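# Three arms lay three sticks spanning the blue disc

## Task

Place all three sticks so each one's long axis, the line joining its two ends, crosses above the blue disc painted on the table. When finished, no stick may be in contact with the table, and every post must still be standing at its original spot. Use as many or as few of the arms as you like.

## Robot and tools

Robots: three identical i2rt Big YAM arms named arm1, arm2 and arm3. Each has six revolute joints, a two-finger gripper and a wrist camera that sits on top of the hand. Two room cameras, cam_high and cam_low, are fixed in place. The hand reaches roughly 1.0 m from the joint1 axis.

Frame: every pose is in one shared scene frame, origin on the floor, +z up, in metres. Feet (base_link): arm1 at x=+0.624 y=-0.003 z=+0.807 quat_wxyz=(+0.001, +0.001, -0.001, -1.000); arm2 at x=-0.313 y=+0.541 z=+0.735 quat_wxyz=(+0.868, +0.007, +0.004, -0.496); arm3 at x=-0.300 y=-0.533 z=+0.752 quat_wxyz=(+0.853, +0.000, +0.000, +0.522). Each foot faces its own +x. The table tops under the arms are at z=+0.720. The point called hand lies between the finger pads, about 1 cm short of the fingertips; the fingers point along hand +z and open and close along hand y. Printed hand positions can be off, more so at long reach.

Tool move: arguments arm1, arm2, arm3 (each optional) and cameras. A robot omitted gets nothing new but may still be driving toward an earlier target. Each robot's part may hold:
- joints: an object of absolute joint targets by name. joint1_rad -2.879 to 2.879 (spins the arm about its foot, positive counter-clockwise seen from above, 0 means unfolding along the foot's +x); joint2_rad 0 to 3.141 (shoulder; 0 is upper arm back and roughly level, larger lifts it up then forward); joint3_rad 0 to 3.019 (elbow; 0 folded, larger opens); joint4_rad -1.692 to 1.57 (hand pitch, positive tips fingers up); joint5_rad -1.57 to 1.57 (hand swing sideways, positive toward the arm's right); joint6_rad -2.094 to 2.094 (hand roll, positive clockwise viewed from behind); gripper_m 0 to 0.093 (fingertip gap in metres). Angles in radians.
- target: one list of seven numbers [x, y, z, qw, qx, qy, qz], an absolute hand pose in the scene frame (metres, unit quaternion), same format as the printed hand line. The hand follows a straight path to it from its current hand_target. When target is given, joints may contain only gripper_m.
- speed: top path speed in m/s, 0.002 to 0.5, default 0.25, allowed only with target; rotation is capped at twice that value in rad/s.
All motions in one call start together; all hand paths in a call finish together, paced by the slowest. Paths last 0.5 to 10 s and are cut off after 10 s; any action ends by 15 s. Paths ignore obstacles and other arms. Each control step clips the commanded pose to within 100 mm and 20 degrees of the measured hand, and the hand often ends a centimetre or more off, may overshoot speed near full stretch, and can swing wide. Unknown keys make the call invalid; out-of-range values get it refused, and a refusal or a stop cancels the later move, wait and finished_scene calls in the same reply. cameras: a list from arm1_cam_wrist, arm2_cam_wrist, arm3_cam_wrist, cam_high, cam_low, all; omitted or null or ["all"] gives every camera, [] gives none. A move with no action returns full state and images.

Tool wait: seconds from 0 to 10, plus optional cameras; nothing new is commanded. Tool zoom_image: camera name and region [x0, y0, x1, y1] in pixels from the top-left, at most 504 by 504, on the newest image of that camera. Tool read_manual: returns licence texts only. Tool finished_scene: takes the current scene number and ends it irreversibly; after ending the first one, make no further calls in that reply.

Reading results: the move line lists each arm sent a motion with done or its worst status. joint_status and hand_status per motion: done, off_target (resting away from target, maybe still pushing), time_out (the arm keeps a nearby target and pushes on; on_its_own lists joints still heading there; resend the reported position to relieve it), not_followed (a safety check withheld the targets; the arm may keep trying). joint command not followed or pose unreachable means the self/other-arm clearance check blocked it. Arms under as last shown were not commanded and show not commanded. hand_target is the pose the drives are currently aiming at. Joint velocities are rad/s (gripper m/s); within noise means still. Joint torques are total drive output in joint order, including gravity, with per-arm offsets; entries 3 and 4 wrap at ±28 N m. Image frames may lag state slightly. Done tolerances: ±0.045, ±0.14, ±0.09, ±0.055, ±0.03, ±0.035 rad and ±0.003 m for the gripper.

Gripping: on a hard part at full force gripper_m reads up to about 0.005 m below the part width (or up to 0.002 m above on some units); closed on nothing it reads 0.000 to 0.003. Full force (roughly 50 to 64 N per pad) comes from about 0.005 m below first-touch reading; just below touch the grip is light. To release, command a gap clearly wider than the reading.

Cautions: the arms do not stop on contact and will keep pressing. Sustained load, stretched poses or pushing at unreachable targets heat motors; a MOTOR HOT line appears at 85 °C and at 100 °C the arm goes limp and drops for 30 to 60 s or more (limit_stop_at_motor_heat; resend targets afterwards). Avoid pressing arms together, closing one gripper on another's fingers, hard hits, slams, dropping parts from height, releasing moving parts, knocking posts over or pushing anything off the work area. Loose objects may get brief random nudges. The result must hold with no robot touching anything. The scene keeps running while you think, holding the last command; smooth motions with low motor effort are preferred.

Each tool is called after "Emit:" as name([rows], argument=value, ...), one row to a line, values as JSON.

## Session

Emit:
move()

Scene clock: 0.00 s.
Joint torques (N m): no reading
Heat: arm1: hottest joint1_rad 33 °C; arm2: hottest joint2_rad 32 °C; arm3: hottest joint2_rad 39 °C.
Joint velocities: within noise
arm1.joint_positions: joint1_rad=+0.044 joint2_rad=+0.447 joint3_rad=+1.443 joint4_rad=-1.205 joint5_rad=-0.232 joint6_rad=+0.261 gripper_m=+0.09396
arm1.joint_status: not commanded
arm1.hand: x=+0.4694 y=-0.0478 z=+1.4319 quat_wxyz=(-0.185, -0.776, +0.012, +0.603) (m; scene frame)
arm1.hand_target: x=+0.4742 y=-0.0475 z=+1.4406 quat_wxyz=(-0.186, -0.769, +0.010, +0.612) (m; scene frame)
arm1.hand_status: not commanded
arm2.joint_positions: joint1_rad=+0.065 joint2_rad=+0.624 joint3_rad=+1.381 joint4_rad=-1.481 joint5_rad=+0.099 joint6_rad=+0.271 gripper_m=+0.09396
arm2.joint_status: not commanded
arm2.hand: x=-0.2062 y=+0.3430 z=+1.2370 quat_wxyz=(-0.365, -0.550, -0.729, +0.178) (m; scene frame)
arm2.hand_target: x=-0.2071 y=+0.3441 z=+1.2504 quat_wxyz=(-0.379, -0.547, -0.724, +0.182) (m; scene frame)
arm2.hand_status: not commanded
arm3.joint_positions: joint1_rad=+0.010 joint2_rad=+0.627 joint3_rad=+1.447 joint4_rad=-1.175 joint5_rad=+0.178 joint6_rad=+0.493 gripper_m=+0.09396
arm3.joint_status: not commanded
arm3.hand: x=-0.1627 y=-0.3279 z=+1.3543 quat_wxyz=(-0.449, +0.199, -0.794, -0.358) (m; scene frame)
arm3.hand_target: x=-0.1644 y=-0.3313 z=+1.3670 quat_wxyz=(-0.456, +0.195, -0.787, -0.367) (m; scene frame)
arm3.hand_status: not commanded
pictures: arm1_cam_wrist, arm2_cam_wrist, arm3_cam_wrist, cam_high, cam_low
Images, in order (width x height): arm1_cam_wrist 672x504, arm2_cam_wrist 672x504, arm3_cam_wrist 672x504, cam_high 896x504, cam_low 896x504.

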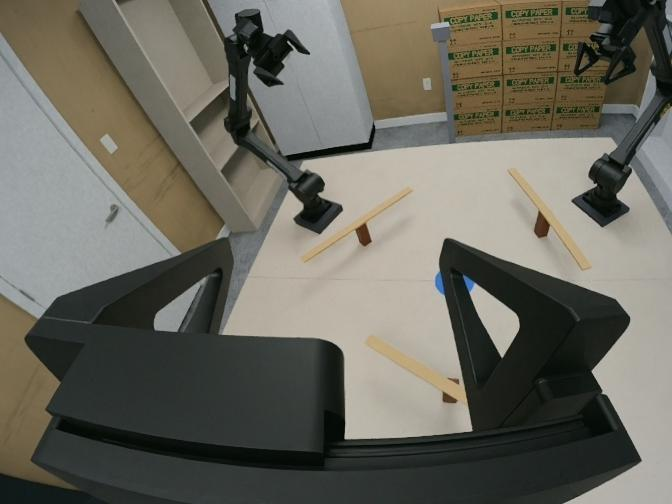

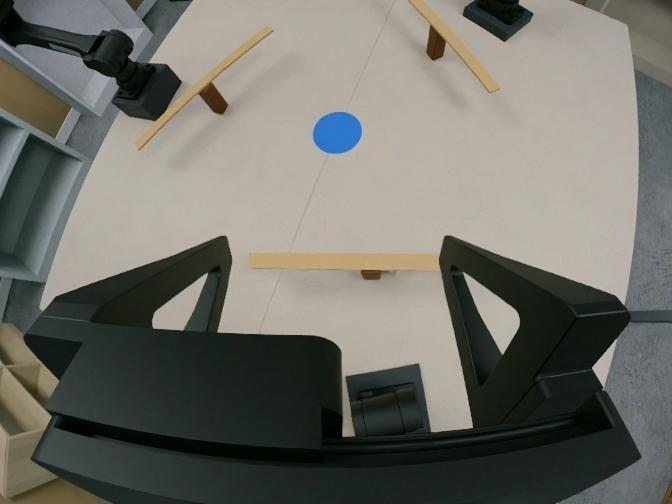

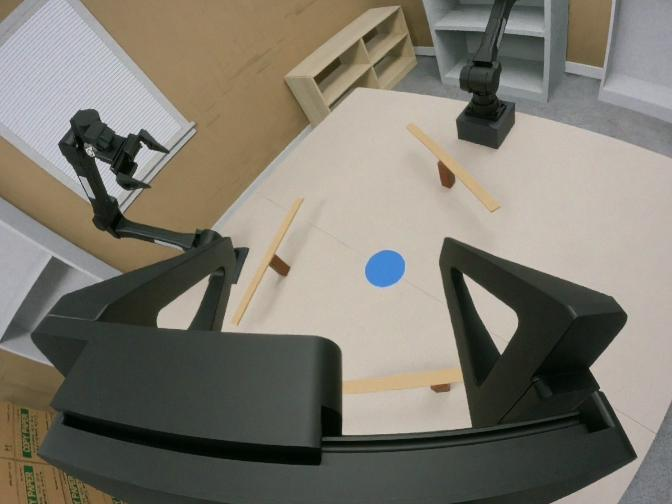

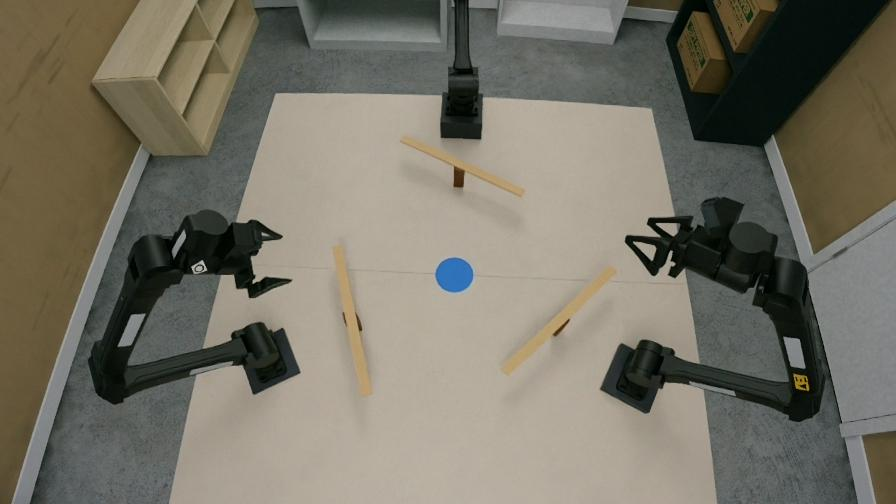

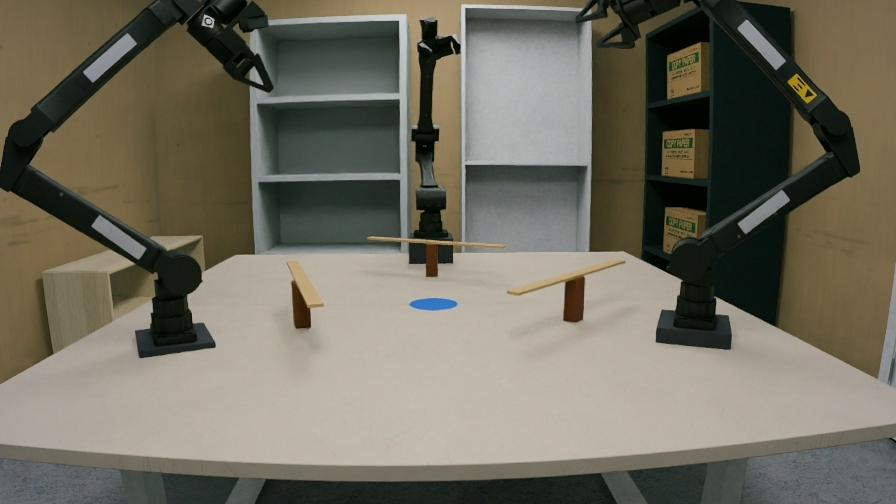

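Emit:
zoom_image(camera="cam_high", region=[230, 230, 480, 420])

Emit:
zoom_image(camera="cam_high", region=[430, 230, 680, 420])

Emit:
zoom_image(camera="cam_high", region=[350, 60, 600, 250])

Emit:
zoom_image(camera="cam_low", region=[250, 210, 450, 350])

Emit:
zoom_image(camera="cam_low", region=[450, 210, 750, 360])

Scaled by 2.016 from the camera's 896x504 image, which has a finer 1280x720 frame.

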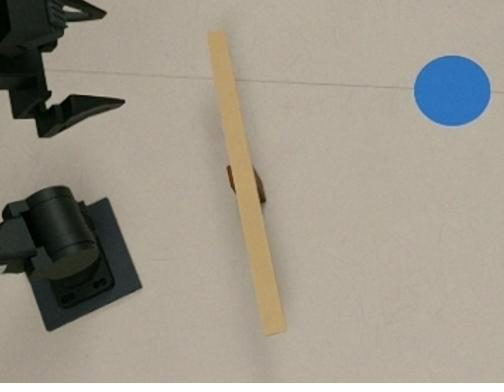

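Scaled by 2.016 from the camera's 896x504 image, which has a finer 1280x720 frame.

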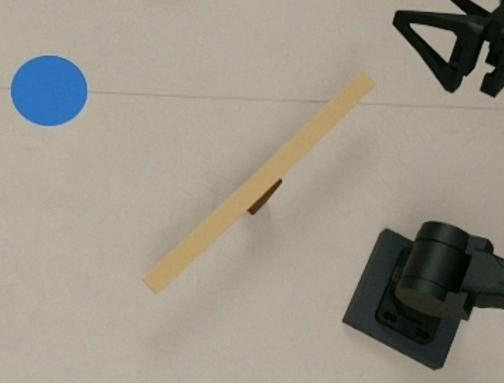

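Scaled by 2.016 from the camera's 896x504 image, which has a finer 1280x720 frame.

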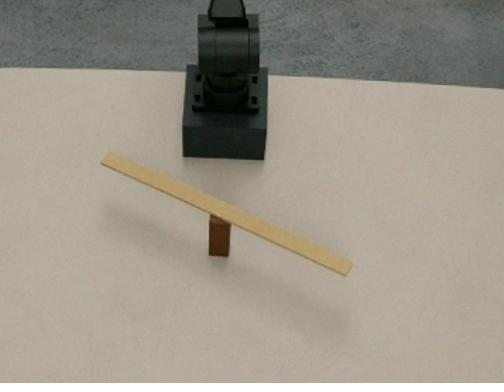

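Scaled by 2.520 from the camera's 896x504 image, which has a finer 1280x720 frame.

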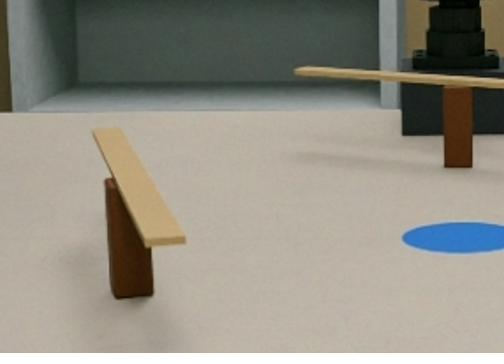

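Scaled by 1.680 from the camera's 896x504 image, which has a finer 1280x720 frame.

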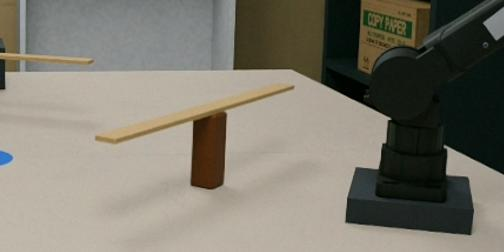

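Emit:
move(arm1={"target":[0.33,-0.01,1.08,0,0.857,0.515,0]}, arm2={"target":[-0.19,0.30,1.08,0,-0.139,0.990,0]}, arm3={"target":[-0.19,-0.32,1.08,0,-0.910,0.415,0]})

Scene clock: 15.67 s.
Joint torques (N m): arm1=[1.26 -5.01 9.22 0.53 -0.03 -0.11] | arm2=[2.37 -2.14 8.21 0.28 0.02 -0.07] | arm3=[-0.79 -3.14 10.35 0.24 0 -0.09]
Heat: arm1: hottest joint1_rad 33 °C; arm2: hottest joint2_rad 32 °C; arm3: hottest joint2_rad 38 °C.
move: arm1 done; arm2 off_target; arm3 off_target
Joint velocities: within noise
arm1.joint_positions: joint1_rad=+0.022 joint2_rad=+1.102 joint3_rad=+1.171 joint4_rad=-1.639 joint5_rad=+0.000 joint6_rad=-1.043 gripper_m=+0.09397
arm1.joint_status: not commanded
arm1.hand: x=+0.3315 y=-0.0084 z=+1.0839 quat_wxyz=(-0.001, -0.861, -0.508, +0.000) (m; scene frame)
arm1.hand_target: x=+0.3300 y=-0.0100 z=+1.0800 quat_wxyz=(+0.000, -0.857, -0.515, +0.000) (m; scene frame)
arm1.hand_status: done (0.004 m and 0.9 deg from the pose sent, 0.380 m and 97.5 deg at the start)
arm2.joint_positions: joint1_rad=-0.052 joint2_rad=+0.942 joint3_rad=+1.261 joint4_rad=-1.684 joint5_rad=+0.006 joint6_rad=-1.350 gripper_m=+0.09397
arm2.joint_status: not commanded
arm2.hand: x=-0.1913 y=+0.2971 z=+1.0845 quat_wxyz=(-0.034, +0.128, -0.987, +0.090) (m; scene frame)
arm2.hand_target: x=-0.1899 y=+0.2996 z=+1.0792 quat_wxyz=(-0.029, +0.138, -0.987, +0.079) (m; scene frame)
arm2.hand_status: off_target (0.005 m and 11.1 deg from the pose sent, 0.164 m and 99.5 deg at the start; a joint's target at an end of its range on 89 of 149 steps)
arm3.joint_positions: joint1_rad=-0.008 joint2_rad=+0.883 joint3_rad=+1.160 joint4_rad=-1.689 joint5_rad=-0.002 joint6_rad=-1.178 gripper_m=+0.09397
arm3.joint_status: not commanded
arm3.hand: x=-0.1890 y=-0.3203 z=+1.0782 quat_wxyz=(-0.079, +0.903, -0.422, +0.002) (m; scene frame)
arm3.hand_target: x=-0.1898 y=-0.3196 z=+1.0791 quat_wxyz=(-0.076, +0.907, -0.414, +0.003) (m; scene frame)
arm3.hand_status: off_target (0.002 m and 9.2 deg from the pose sent, 0.276 m and 118.6 deg at the start; a joint's target at an end of its range on 72 of 149 steps)
pictures: arm1_cam_wrist, arm2_cam_wrist, arm3_cam_wrist, cam_high, cam_low
Images, in order (width x height): arm1_cam_wrist 672x504, arm2_cam_wrist 672x504, arm3_cam_wrist 672x504, cam_high 896x504, cam_low 896x504.

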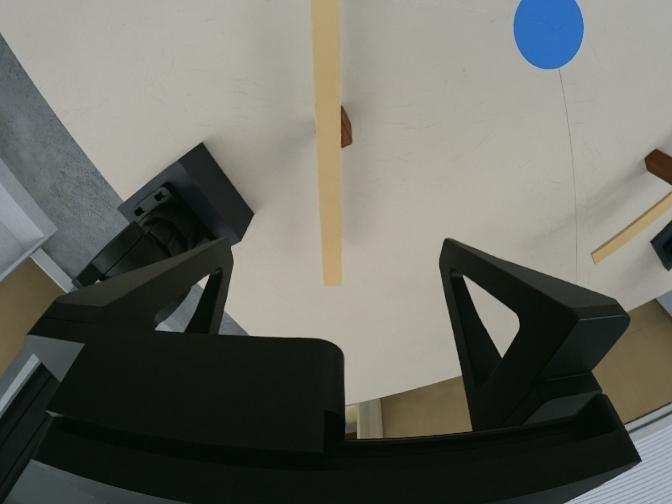

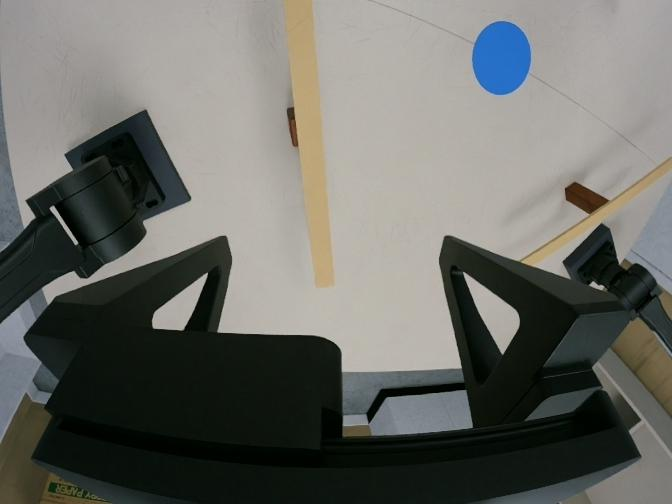

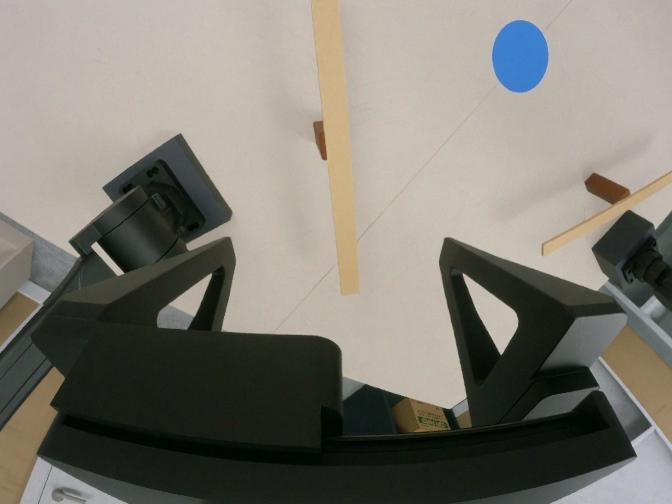

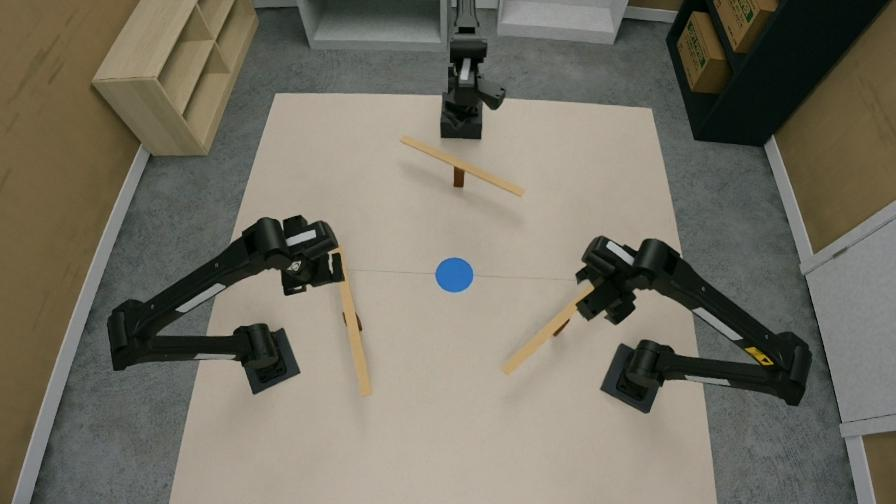

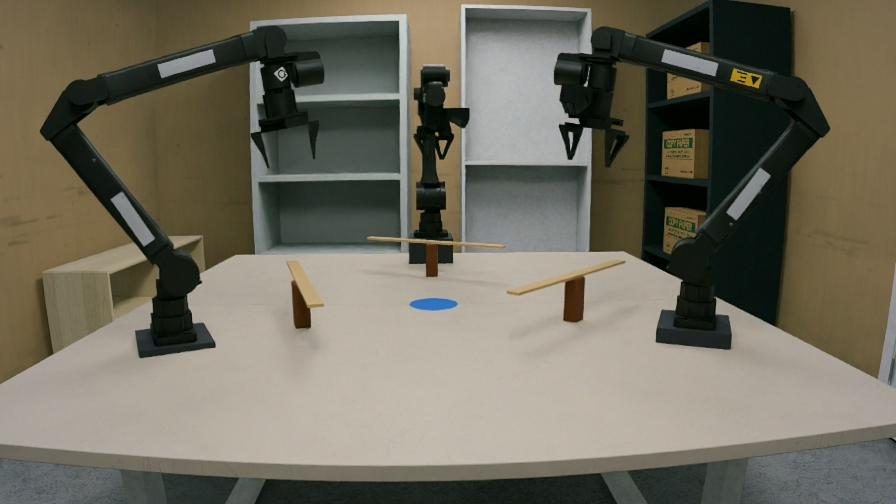

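Emit:
move(arm1={"target":[0.356,0.035,0.95,0,0.857,0.515,0]}, arm2={"target":[-0.235,0.285,0.95,0,-0.139,0.990,0]}, arm3={"target":[-0.157,-0.375,0.95,0,-0.910,0.415,0]})

Scene clock: 20.57 s.
Joint torques (N m): arm1=[1.08 -4.95 9.28 0.5 -0.21 -0.15] | arm2=[0.79 -3.78 8.75 0.77 -0.04 -0.09] | arm3=[-1.79 -3.84 10.86 0.54 -0.16 -0.11]
Heat: arm1: hottest joint1_rad 33 °C; arm2: hottest joint2_rad 32 °C; arm3: hottest joint2_rad 38 °C.
move: arm1 done; arm2 done; arm3 done
Joint velocities: within noise
arm1.joint_positions: joint1_rad=-0.132 joint2_rad=+1.082 joint3_rad=+0.805 joint4_rad=-1.303 joint5_rad=+0.003 joint6_rad=-1.208 gripper_m=+0.09397
arm1.joint_status: not commanded
arm1.hand: x=+0.3575 y=+0.0336 z=+0.9507 quat_wxyz=(-0.003, -0.858, -0.513, -0.005) (m; scene frame)
arm1.hand_target: x=+0.3560 y=+0.0350 z=+0.9500 quat_wxyz=(+0.000, -0.857, -0.515, +0.000) (m; scene frame)
arm1.hand_status: done (0.002 m and 0.7 deg from the pose sent, 0.143 m and 0.9 deg at the start)
arm2.joint_positions: joint1_rad=-0.218 joint2_rad=+1.013 joint3_rad=+0.961 joint4_rad=-1.514 joint5_rad=+0.005 joint6_rad=-1.533 gripper_m=+0.09397
arm2.joint_status: not commanded
arm2.hand: x=-0.2340 y=+0.2880 z=+0.9503 quat_wxyz=(+0.001, +0.137, -0.990, -0.005) (m; scene frame)
arm2.hand_target: x=-0.2350 y=+0.2850 z=+0.9500 quat_wxyz=(+0.000, +0.139, -0.990, +0.000) (m; scene frame)
arm2.hand_status: done (0.003 m and 0.7 deg from the pose sent, 0.142 m and 11.1 deg at the start)
arm3.joint_positions: joint1_rad=-0.257 joint2_rad=+0.878 joint3_rad=+0.815 joint4_rad=-1.529 joint5_rad=+0.003 joint6_rad=-1.436 gripper_m=+0.09397
arm3.joint_status: not commanded
arm3.hand: x=-0.1609 y=-0.3789 z=+0.9456 quat_wxyz=(+0.010, +0.908, -0.419, -0.002) (m; scene frame)
arm3.hand_target: x=-0.1571 y=-0.3751 z=+0.9500 quat_wxyz=(+0.000, +0.910, -0.415, +0.000) (m; scene frame)
arm3.hand_status: done (0.007 m and 1.3 deg from the pose sent, 0.143 m and 9.2 deg at the start)
pictures: arm1_cam_wrist, arm2_cam_wrist, arm3_cam_wrist, cam_high, cam_low
Images, in order (width x height): arm1_cam_wrist 672x504, arm2_cam_wrist 672x504, arm3_cam_wrist 672x504, cam_high 896x504, cam_low 896x504.

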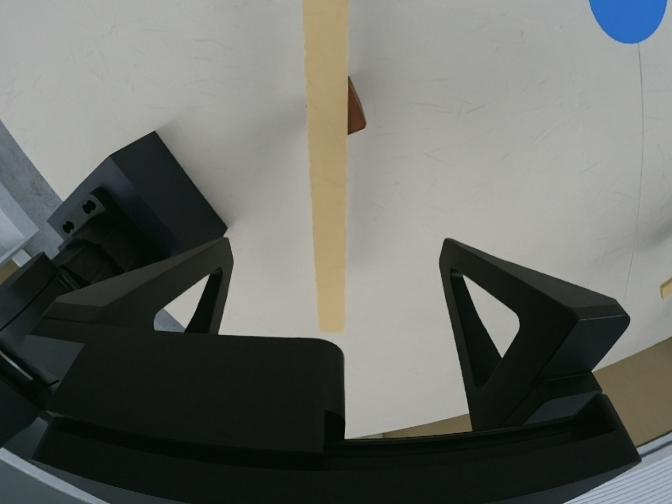

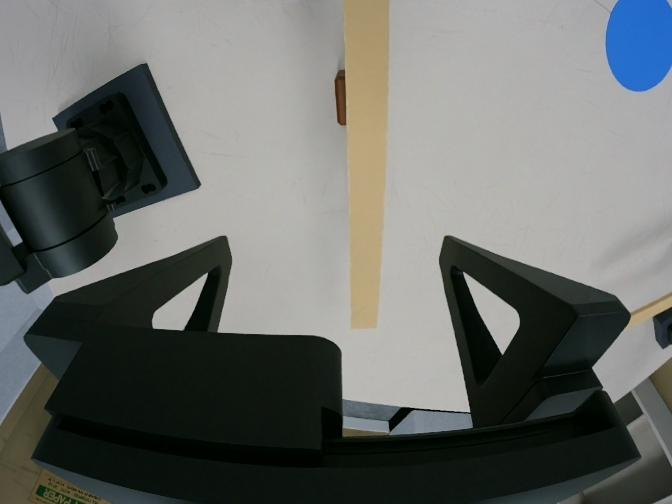

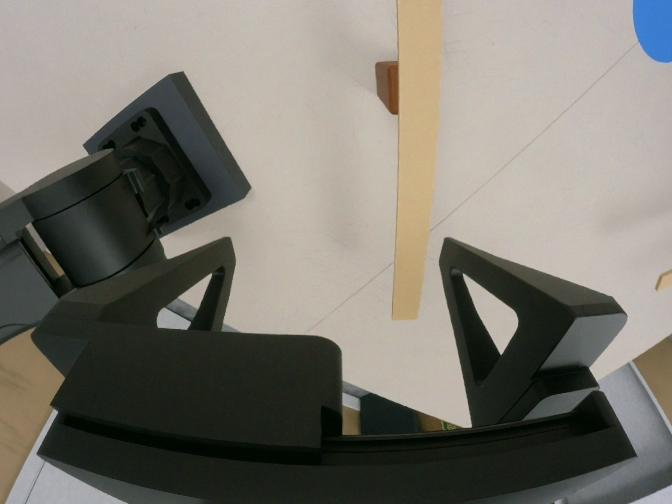

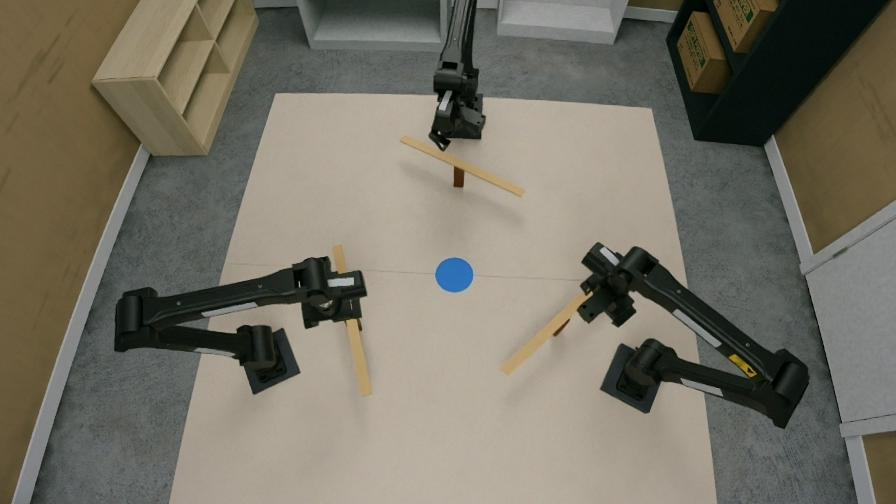

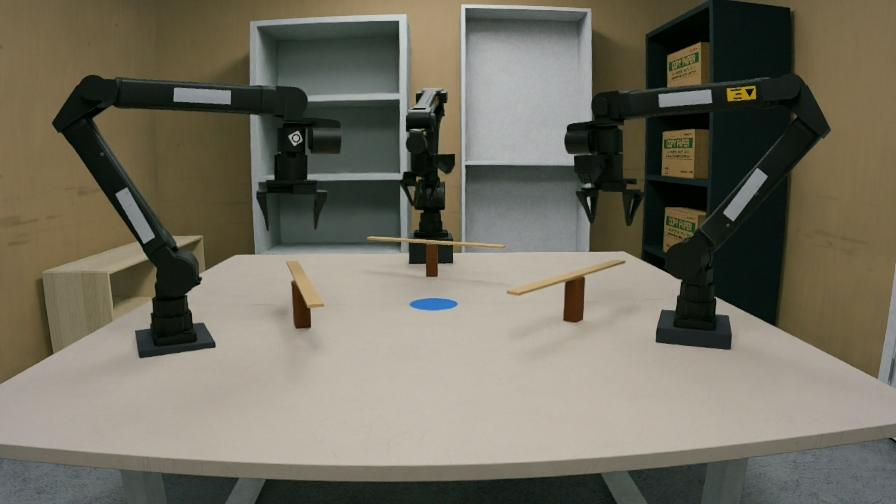

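Emit:
move(arm1={"target":[0.356,0.035,0.86,0,0.857,0.515,0]}, arm2={"target":[-0.229,0.265,0.86,0,-0.139,0.990,0]}, arm3={"target":[-0.116,-0.340,0.86,0,-0.900,0.434,0]})

Scene clock: 23.87 s.
Joint torques (N m): arm1=[1.26 -6.12 8.06 0.62 -0.19 -0.09] | arm2=[0.5 -5.01 8.09 0.79 -0.04 -0.09] | arm3=[-1.96 -7.24 9.87 0.5 -0.13 0.04]
Heat: arm1: hottest joint1_rad 32 °C; arm2: hottest joint2_rad 32 °C; arm3: hottest joint2_rad 38 °C.
move: arm1 done; arm2 done; arm3 done
Joint velocities: within noise
arm1.joint_positions: joint1_rad=-0.132 joint2_rad=+1.202 joint3_rad=+0.636 joint4_rad=-1.010 joint5_rad=+0.003 joint6_rad=-1.209 gripper_m=+0.09397
arm1.joint_status: not commanded
arm1.hand: x=+0.3570 y=+0.0335 z=+0.8616 quat_wxyz=(-0.002, -0.858, -0.513, -0.003) (m; scene frame)
arm1.hand_target: x=+0.3560 y=+0.0350 z=+0.8601 quat_wxyz=(+0.000, -0.857, -0.515, +0.000) (m; scene frame)
arm1.hand_status: done (0.002 m and 0.5 deg from the pose sent, 0.091 m and 0.7 deg at the start)
arm2.joint_positions: joint1_rad=-0.218 joint2_rad=+1.131 joint3_rad=+0.800 joint4_rad=-1.236 joint5_rad=+0.005 joint6_rad=-1.536 gripper_m=+0.09397
arm2.joint_status: not commanded
arm2.hand: x=-0.2270 y=+0.2679 z=+0.8602 quat_wxyz=(+0.001, +0.139, -0.990, -0.006) (m; scene frame)
arm2.hand_target: x=-0.2290 y=+0.2650 z=+0.8600 quat_wxyz=(+0.000, +0.139, -0.990, +0.000) (m; scene frame)
arm2.hand_status: done (0.004 m and 0.7 deg from the pose sent, 0.093 m and 0.7 deg at the start)
arm3.joint_positions: joint1_rad=-0.280 joint2_rad=+1.116 joint3_rad=+0.713 joint4_rad=-1.194 joint5_rad=+0.002 joint6_rad=-1.437 gripper_m=+0.09397
arm3.joint_status: not commanded
arm3.hand: x=-0.1210 y=-0.3431 z=+0.8552 quat_wxyz=(+0.013, +0.903, -0.429, -0.003) (m; scene frame)
arm3.hand_target: x=-0.1160 y=-0.3400 z=+0.8601 quat_wxyz=(+0.000, +0.901, -0.434, +0.000) (m; scene frame)
arm3.hand_status: done (0.008 m and 1.6 deg from the pose sent, 0.104 m and 2.3 deg at the start)
pictures: arm1_cam_wrist, arm2_cam_wrist, arm3_cam_wrist, cam_high, cam_low
Images, in order (width x height): arm1_cam_wrist 672x504, arm2_cam_wrist 672x504, arm3_cam_wrist 672x504, cam_high 896x504, cam_low 896x504.

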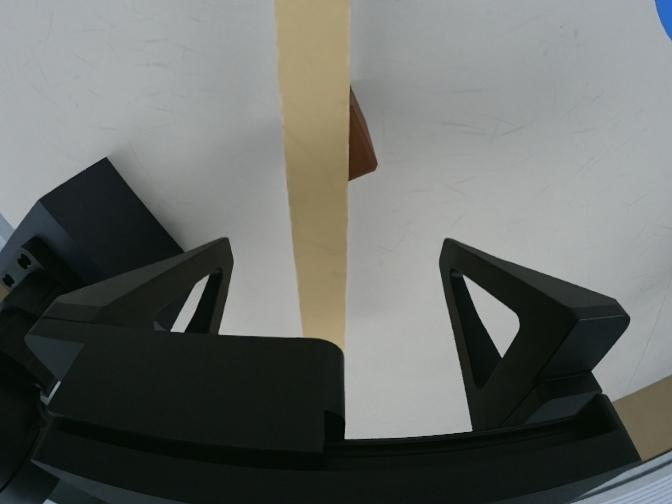

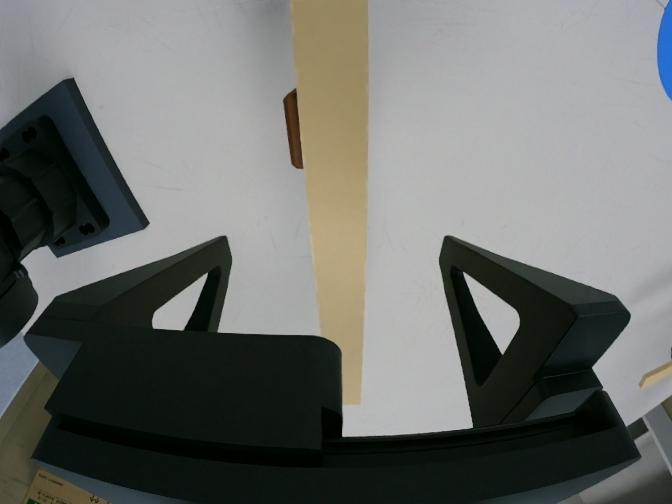

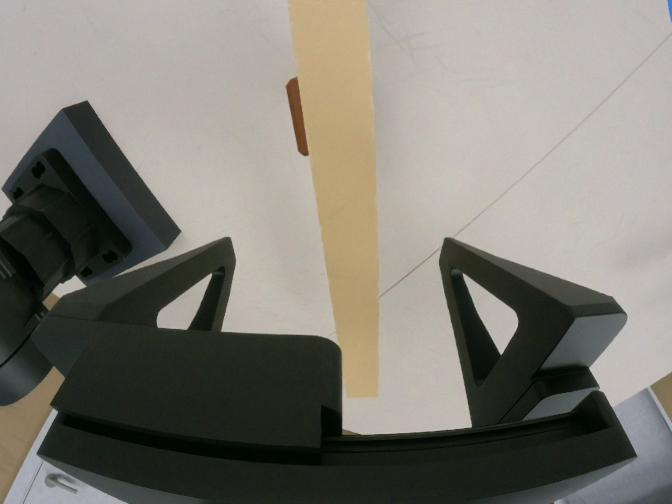

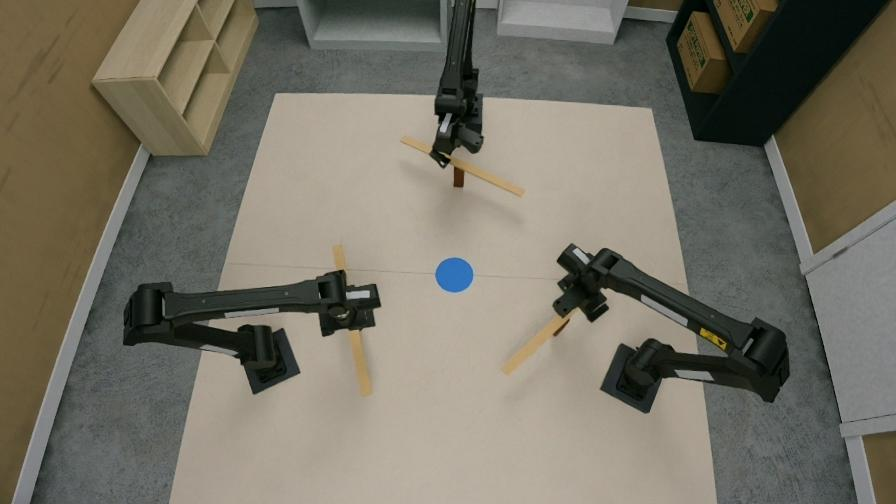

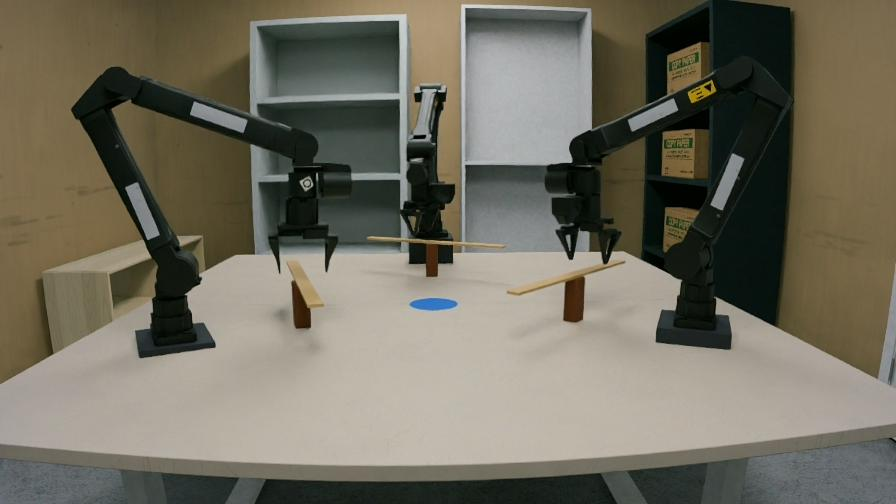

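Emit:
move(arm1={"target":[0.364,0.031,0.828,0,0.857,0.515,0]}, arm2={"target":[-0.229,0.265,0.828,0,-0.155,0.988,0]}, arm3={"target":[-0.112,-0.336,0.830,0,-0.919,0.395,0]})

Emit:
zoom_image(camera="cam_low", region=[200, 200, 400, 350])

Emit:
zoom_image(camera="cam_low", region=[350, 150, 550, 300])

Emit:
zoom_image(camera="cam_low", region=[480, 200, 680, 350])

Scene clock: 26.83 s.
Joint torques (N m): arm1=[1.03 -4.89 6.99 0.47 -0.13 -0.03] | arm2=[0.5 -4.42 7.6 0.77 -0.05 -0.11] | arm3=[-1.9 -6.48 9.28 0.51 -0.13 -0.11]
Heat: arm1: hottest joint1_rad 32 °C; arm2: hottest joint2_rad 32 °C; arm3: hottest joint2_rad 38 °C.
move: arm1 done; arm2 done; arm3 done
Joint velocities: within noise
arm1.joint_positions: joint1_rad=-0.132 joint2_rad=+1.240 joint3_rad=+0.570 joint4_rad=-0.897 joint5_rad=+0.003 joint6_rad=-1.209 gripper_m=+0.09397
arm1.joint_status: not commanded
arm1.hand: x=+0.3633 y=+0.0326 z=+0.8319 quat_wxyz=(+0.001, -0.858, -0.513, +0.000) (m; scene frame)
arm1.hand_target: x=+0.3641 y=+0.0310 z=+0.8281 quat_wxyz=(+0.000, -0.857, -0.515, +0.000) (m; scene frame)
arm1.hand_status: done (0.004 m and 0.2 deg from the pose sent, 0.034 m and 0.5 deg at the start)
arm2.joint_positions: joint1_rad=-0.218 joint2_rad=+1.162 joint3_rad=+0.743 joint4_rad=-1.136 joint5_rad=+0.005 joint6_rad=-1.569 gripper_m=+0.09397
arm2.joint_status: not commanded
arm2.hand: x=-0.2263 y=+0.2663 z=+0.8317 quat_wxyz=(+0.000, +0.155, -0.988, +0.000) (m; scene frame)
arm2.hand_target: x=-0.2290 y=+0.2651 z=+0.8280 quat_wxyz=(+0.000, +0.155, -0.988, +0.000) (m; scene frame)
arm2.hand_status: done (0.005 m and 0.1 deg from the pose sent, 0.032 m and 2.0 deg at the start)
arm3.joint_positions: joint1_rad=-0.280 joint2_rad=+1.163 joint3_rad=+0.672 joint4_rad=-1.090 joint5_rad=+0.002 joint6_rad=-1.507 gripper_m=+0.09397
arm3.joint_status: not commanded
arm3.hand: x=-0.1162 y=-0.3381 z=+0.8295 quat_wxyz=(+0.005, +0.918, -0.397, -0.001) (m; scene frame)
arm3.hand_target: x=-0.1119 y=-0.3360 z=+0.8301 quat_wxyz=(+0.000, +0.919, -0.395, +0.000) (m; scene frame)
arm3.hand_status: done (0.005 m and 0.6 deg from the pose sent, 0.028 m and 4.6 deg at the start)
pictures: arm1_cam_wrist, arm2_cam_wrist, arm3_cam_wrist, cam_high, cam_low
Images, in order (width x height): arm1_cam_wrist 672x504, arm2_cam_wrist 672x504, arm3_cam_wrist 672x504, cam_high 896x504, cam_low 896x504.

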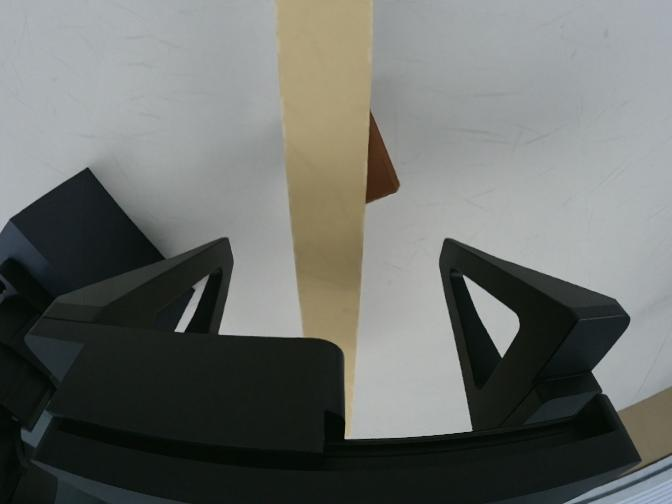

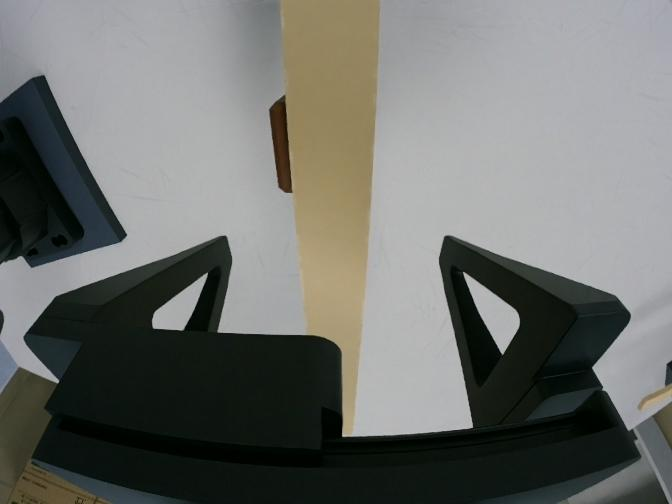

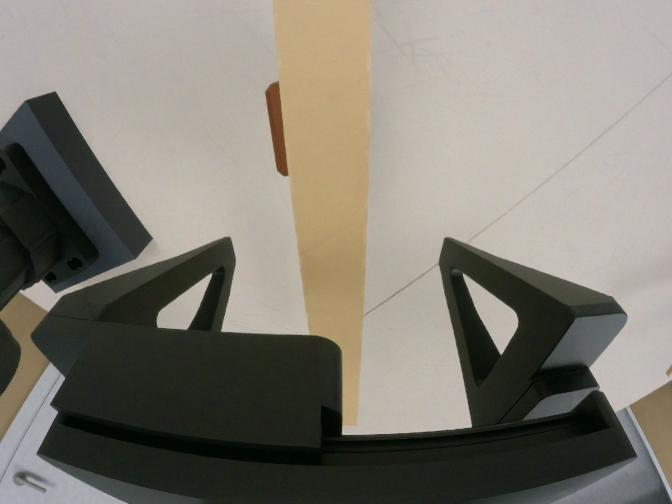

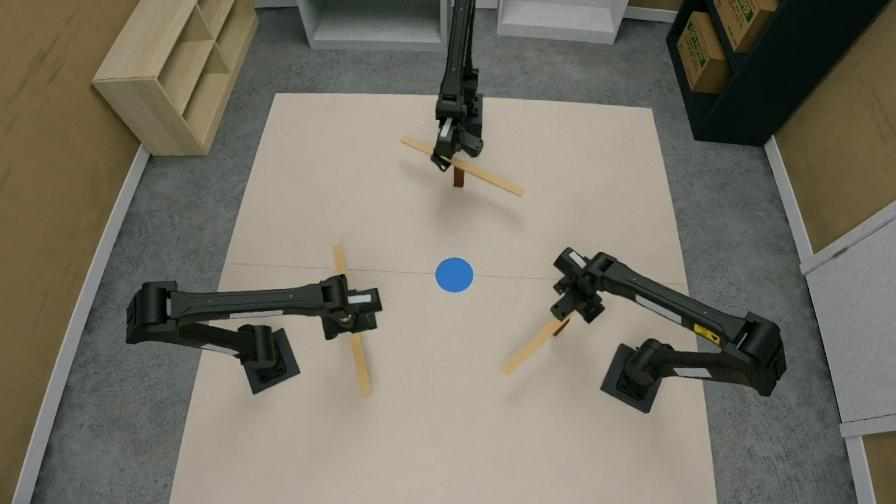

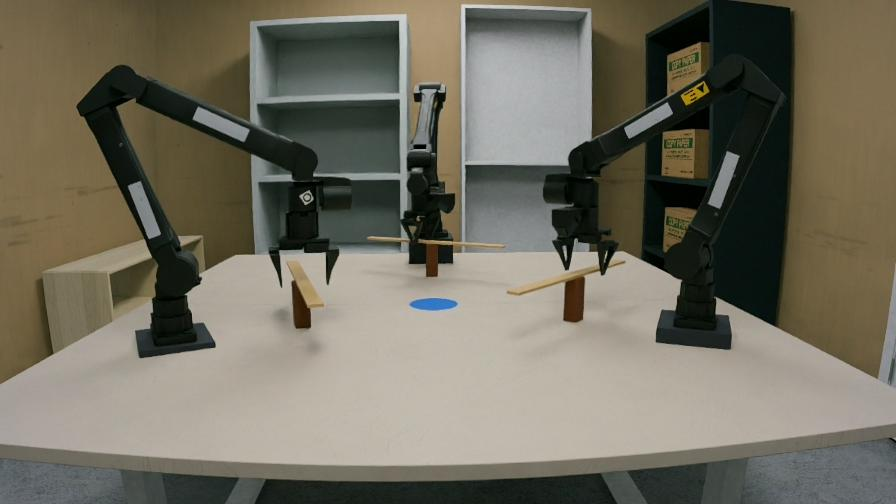

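Scaled by 2.520 from the camera's 896x504 image, which has a finer 1280x720 frame.

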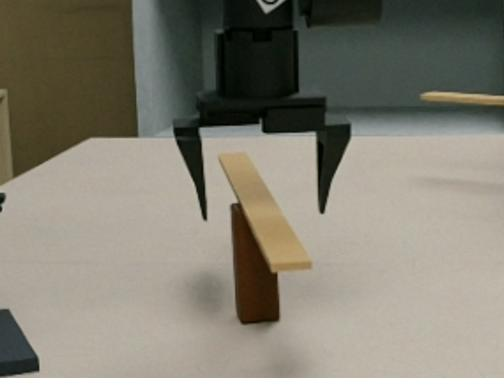

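Scaled by 2.520 from the camera's 896x504 image, which has a finer 1280x720 frame.

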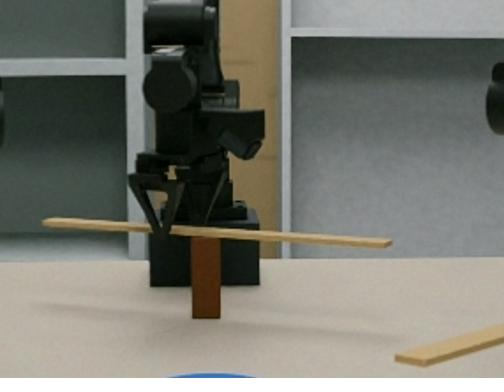

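Scaled by 2.520 from the camera's 896x504 image, which has a finer 1280x720 frame.

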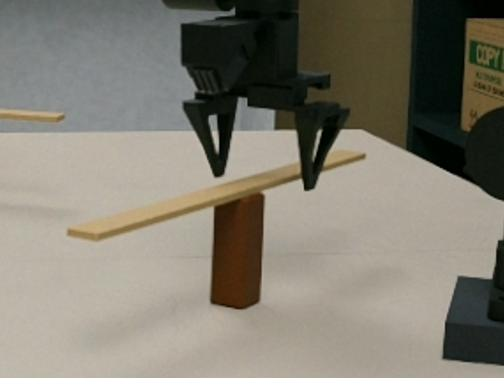

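Emit:
move(arm1={"target":[0.367,0.030,0.814,0,0.857,0.515,0]}, arm2={"target":[-0.2295,0.2665,0.814,0,-0.155,0.988,0]}, arm3={"target":[-0.113,-0.337,0.816,0,-0.919,0.395,0]})

Emit:
zoom_image(camera="cam_low", region=[200, 200, 400, 350])

Emit:
zoom_image(camera="cam_low", region=[350, 150, 550, 300])

Emit:
zoom_image(camera="cam_low", region=[480, 200, 680, 350])

Scene clock: 28.70 s.
Joint torques (N m): arm1=[1.73 -5.13 6.71 0.55 -0.16 0.01] | arm2=[0.5 -4.25 7.31 0.8 -0.05 -0.08] | arm3=[-1.9 -6.01 8.92 0.5 -0.13 -0.1]
Heat: arm1: hottest joint1_rad 32 °C; arm2: hottest joint2_rad 32 °C; arm3: hottest joint2_rad 38 °C.
move: arm1 done; arm2 done; arm3 done
Joint velocities: within noise
arm1.joint_positions: joint1_rad=-0.132 joint2_rad=+1.265 joint3_rad=+0.546 joint4_rad=-0.844 joint5_rad=+0.003 joint6_rad=-1.209 gripper_m=+0.09397
arm1.joint_status: not commanded
arm1.hand: x=+0.3650 y=+0.0324 z=+0.8189 quat_wxyz=(+0.002, -0.858, -0.513, +0.002) (m; scene frame)
arm1.hand_target: x=+0.3671 y=+0.0301 z=+0.8141 quat_wxyz=(+0.000, -0.857, -0.515, +0.000) (m; scene frame)
arm1.hand_status: done (0.006 m and 0.4 deg from the pose sent, 0.018 m and 0.2 deg at the start)
arm2.joint_positions: joint1_rad=-0.219 joint2_rad=+1.175 joint3_rad=+0.716 joint4_rad=-1.091 joint5_rad=+0.005 joint6_rad=-1.569 gripper_m=+0.09397
arm2.joint_status: not commanded
arm2.hand: x=-0.2265 y=+0.2669 z=+0.8190 quat_wxyz=(-0.001, +0.155, -0.988, +0.002) (m; scene frame)
arm2.hand_target: x=-0.2295 y=+0.2667 z=+0.8140 quat_wxyz=(+0.000, +0.155, -0.988, +0.000) (m; scene frame)
arm2.hand_status: done (0.006 m and 0.3 deg from the pose sent, 0.018 m and 0.1 deg at the start)
arm3.joint_positions: joint1_rad=-0.280 joint2_rad=+1.178 joint3_rad=+0.646 joint4_rad=-1.043 joint5_rad=+0.002 joint6_rad=-1.508 gripper_m=+0.09397
arm3.joint_status: not commanded
arm3.hand: x=-0.1165 y=-0.3385 z=+0.8171 quat_wxyz=(+0.002, +0.918, -0.397, +0.000) (m; scene frame)
arm3.hand_target: x=-0.1131 y=-0.3371 z=+0.8160 quat_wxyz=(+0.000, +0.919, -0.395, +0.000) (m; scene frame)
arm3.hand_status: done (0.004 m and 0.4 deg from the pose sent, 0.014 m and 0.6 deg at the start)
pictures: arm1_cam_wrist, arm2_cam_wrist, arm3_cam_wrist, cam_high, cam_low
Images, in order (width x height): arm1_cam_wrist 672x504, arm2_cam_wrist 672x504, arm3_cam_wrist 672x504, cam_high 896x504, cam_low 896x504.

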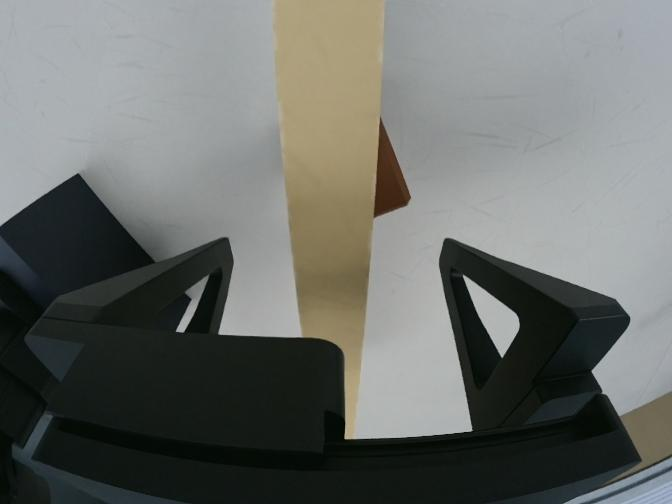

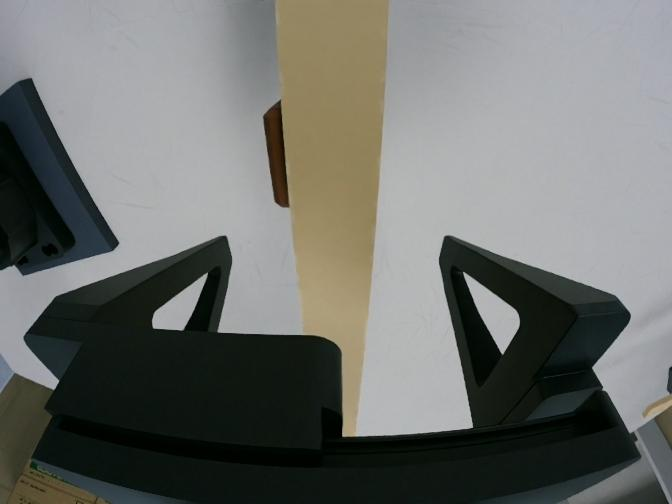

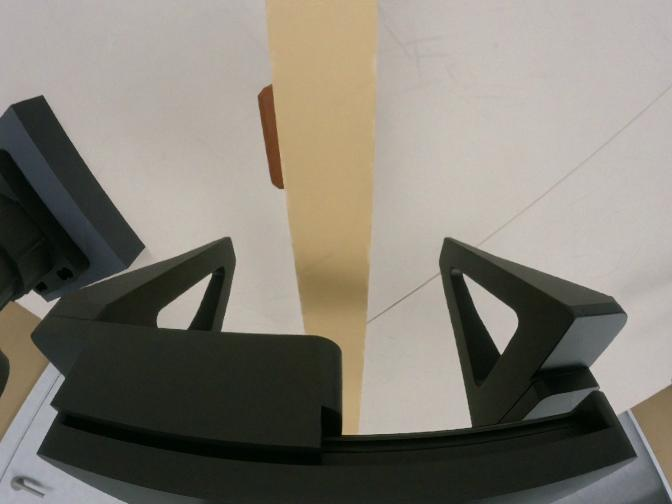

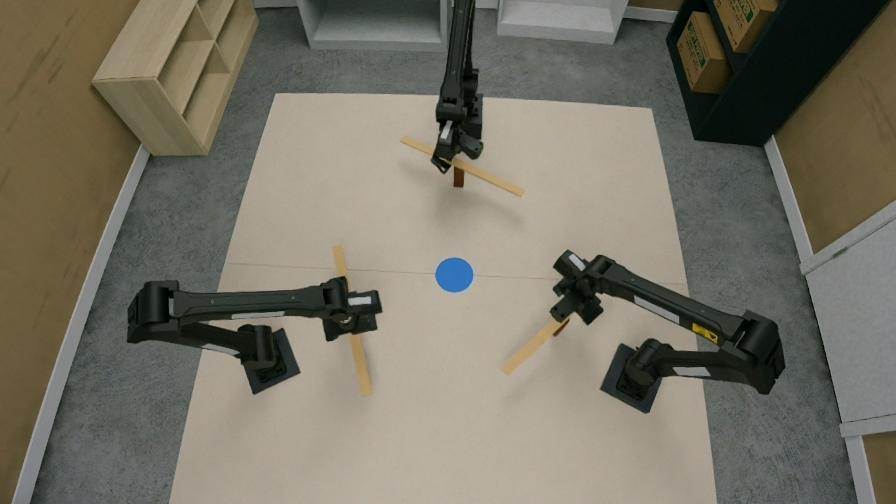

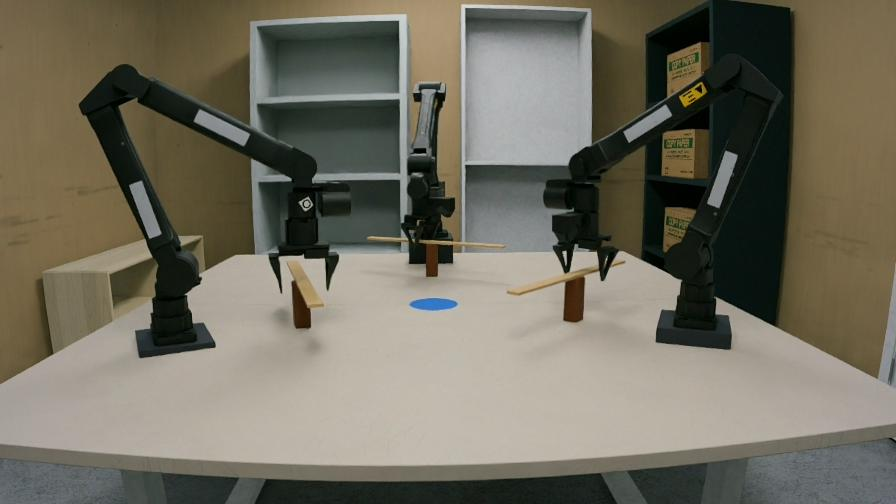

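Scaled by 2.520 from the camera's 896x504 image, which has a finer 1280x720 frame.

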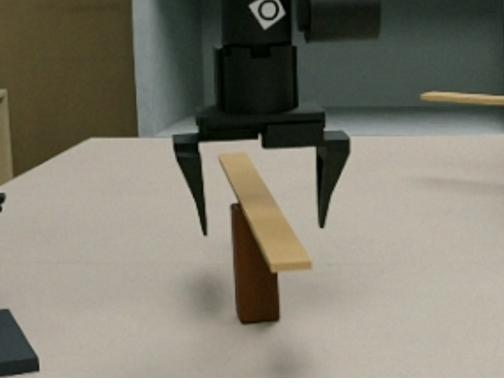

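Scaled by 2.520 from the camera's 896x504 image, which has a finer 1280x720 frame.

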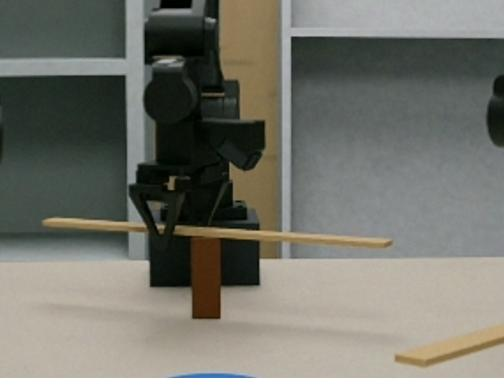

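Scaled by 2.520 from the camera's 896x504 image, which has a finer 1280x720 frame.

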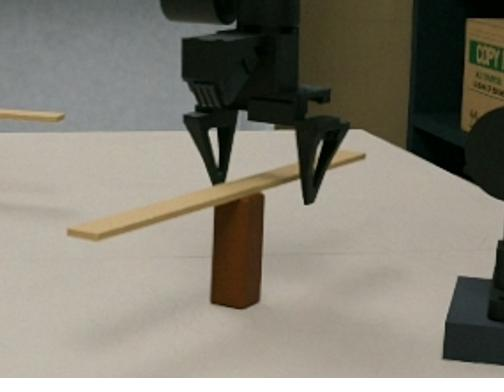

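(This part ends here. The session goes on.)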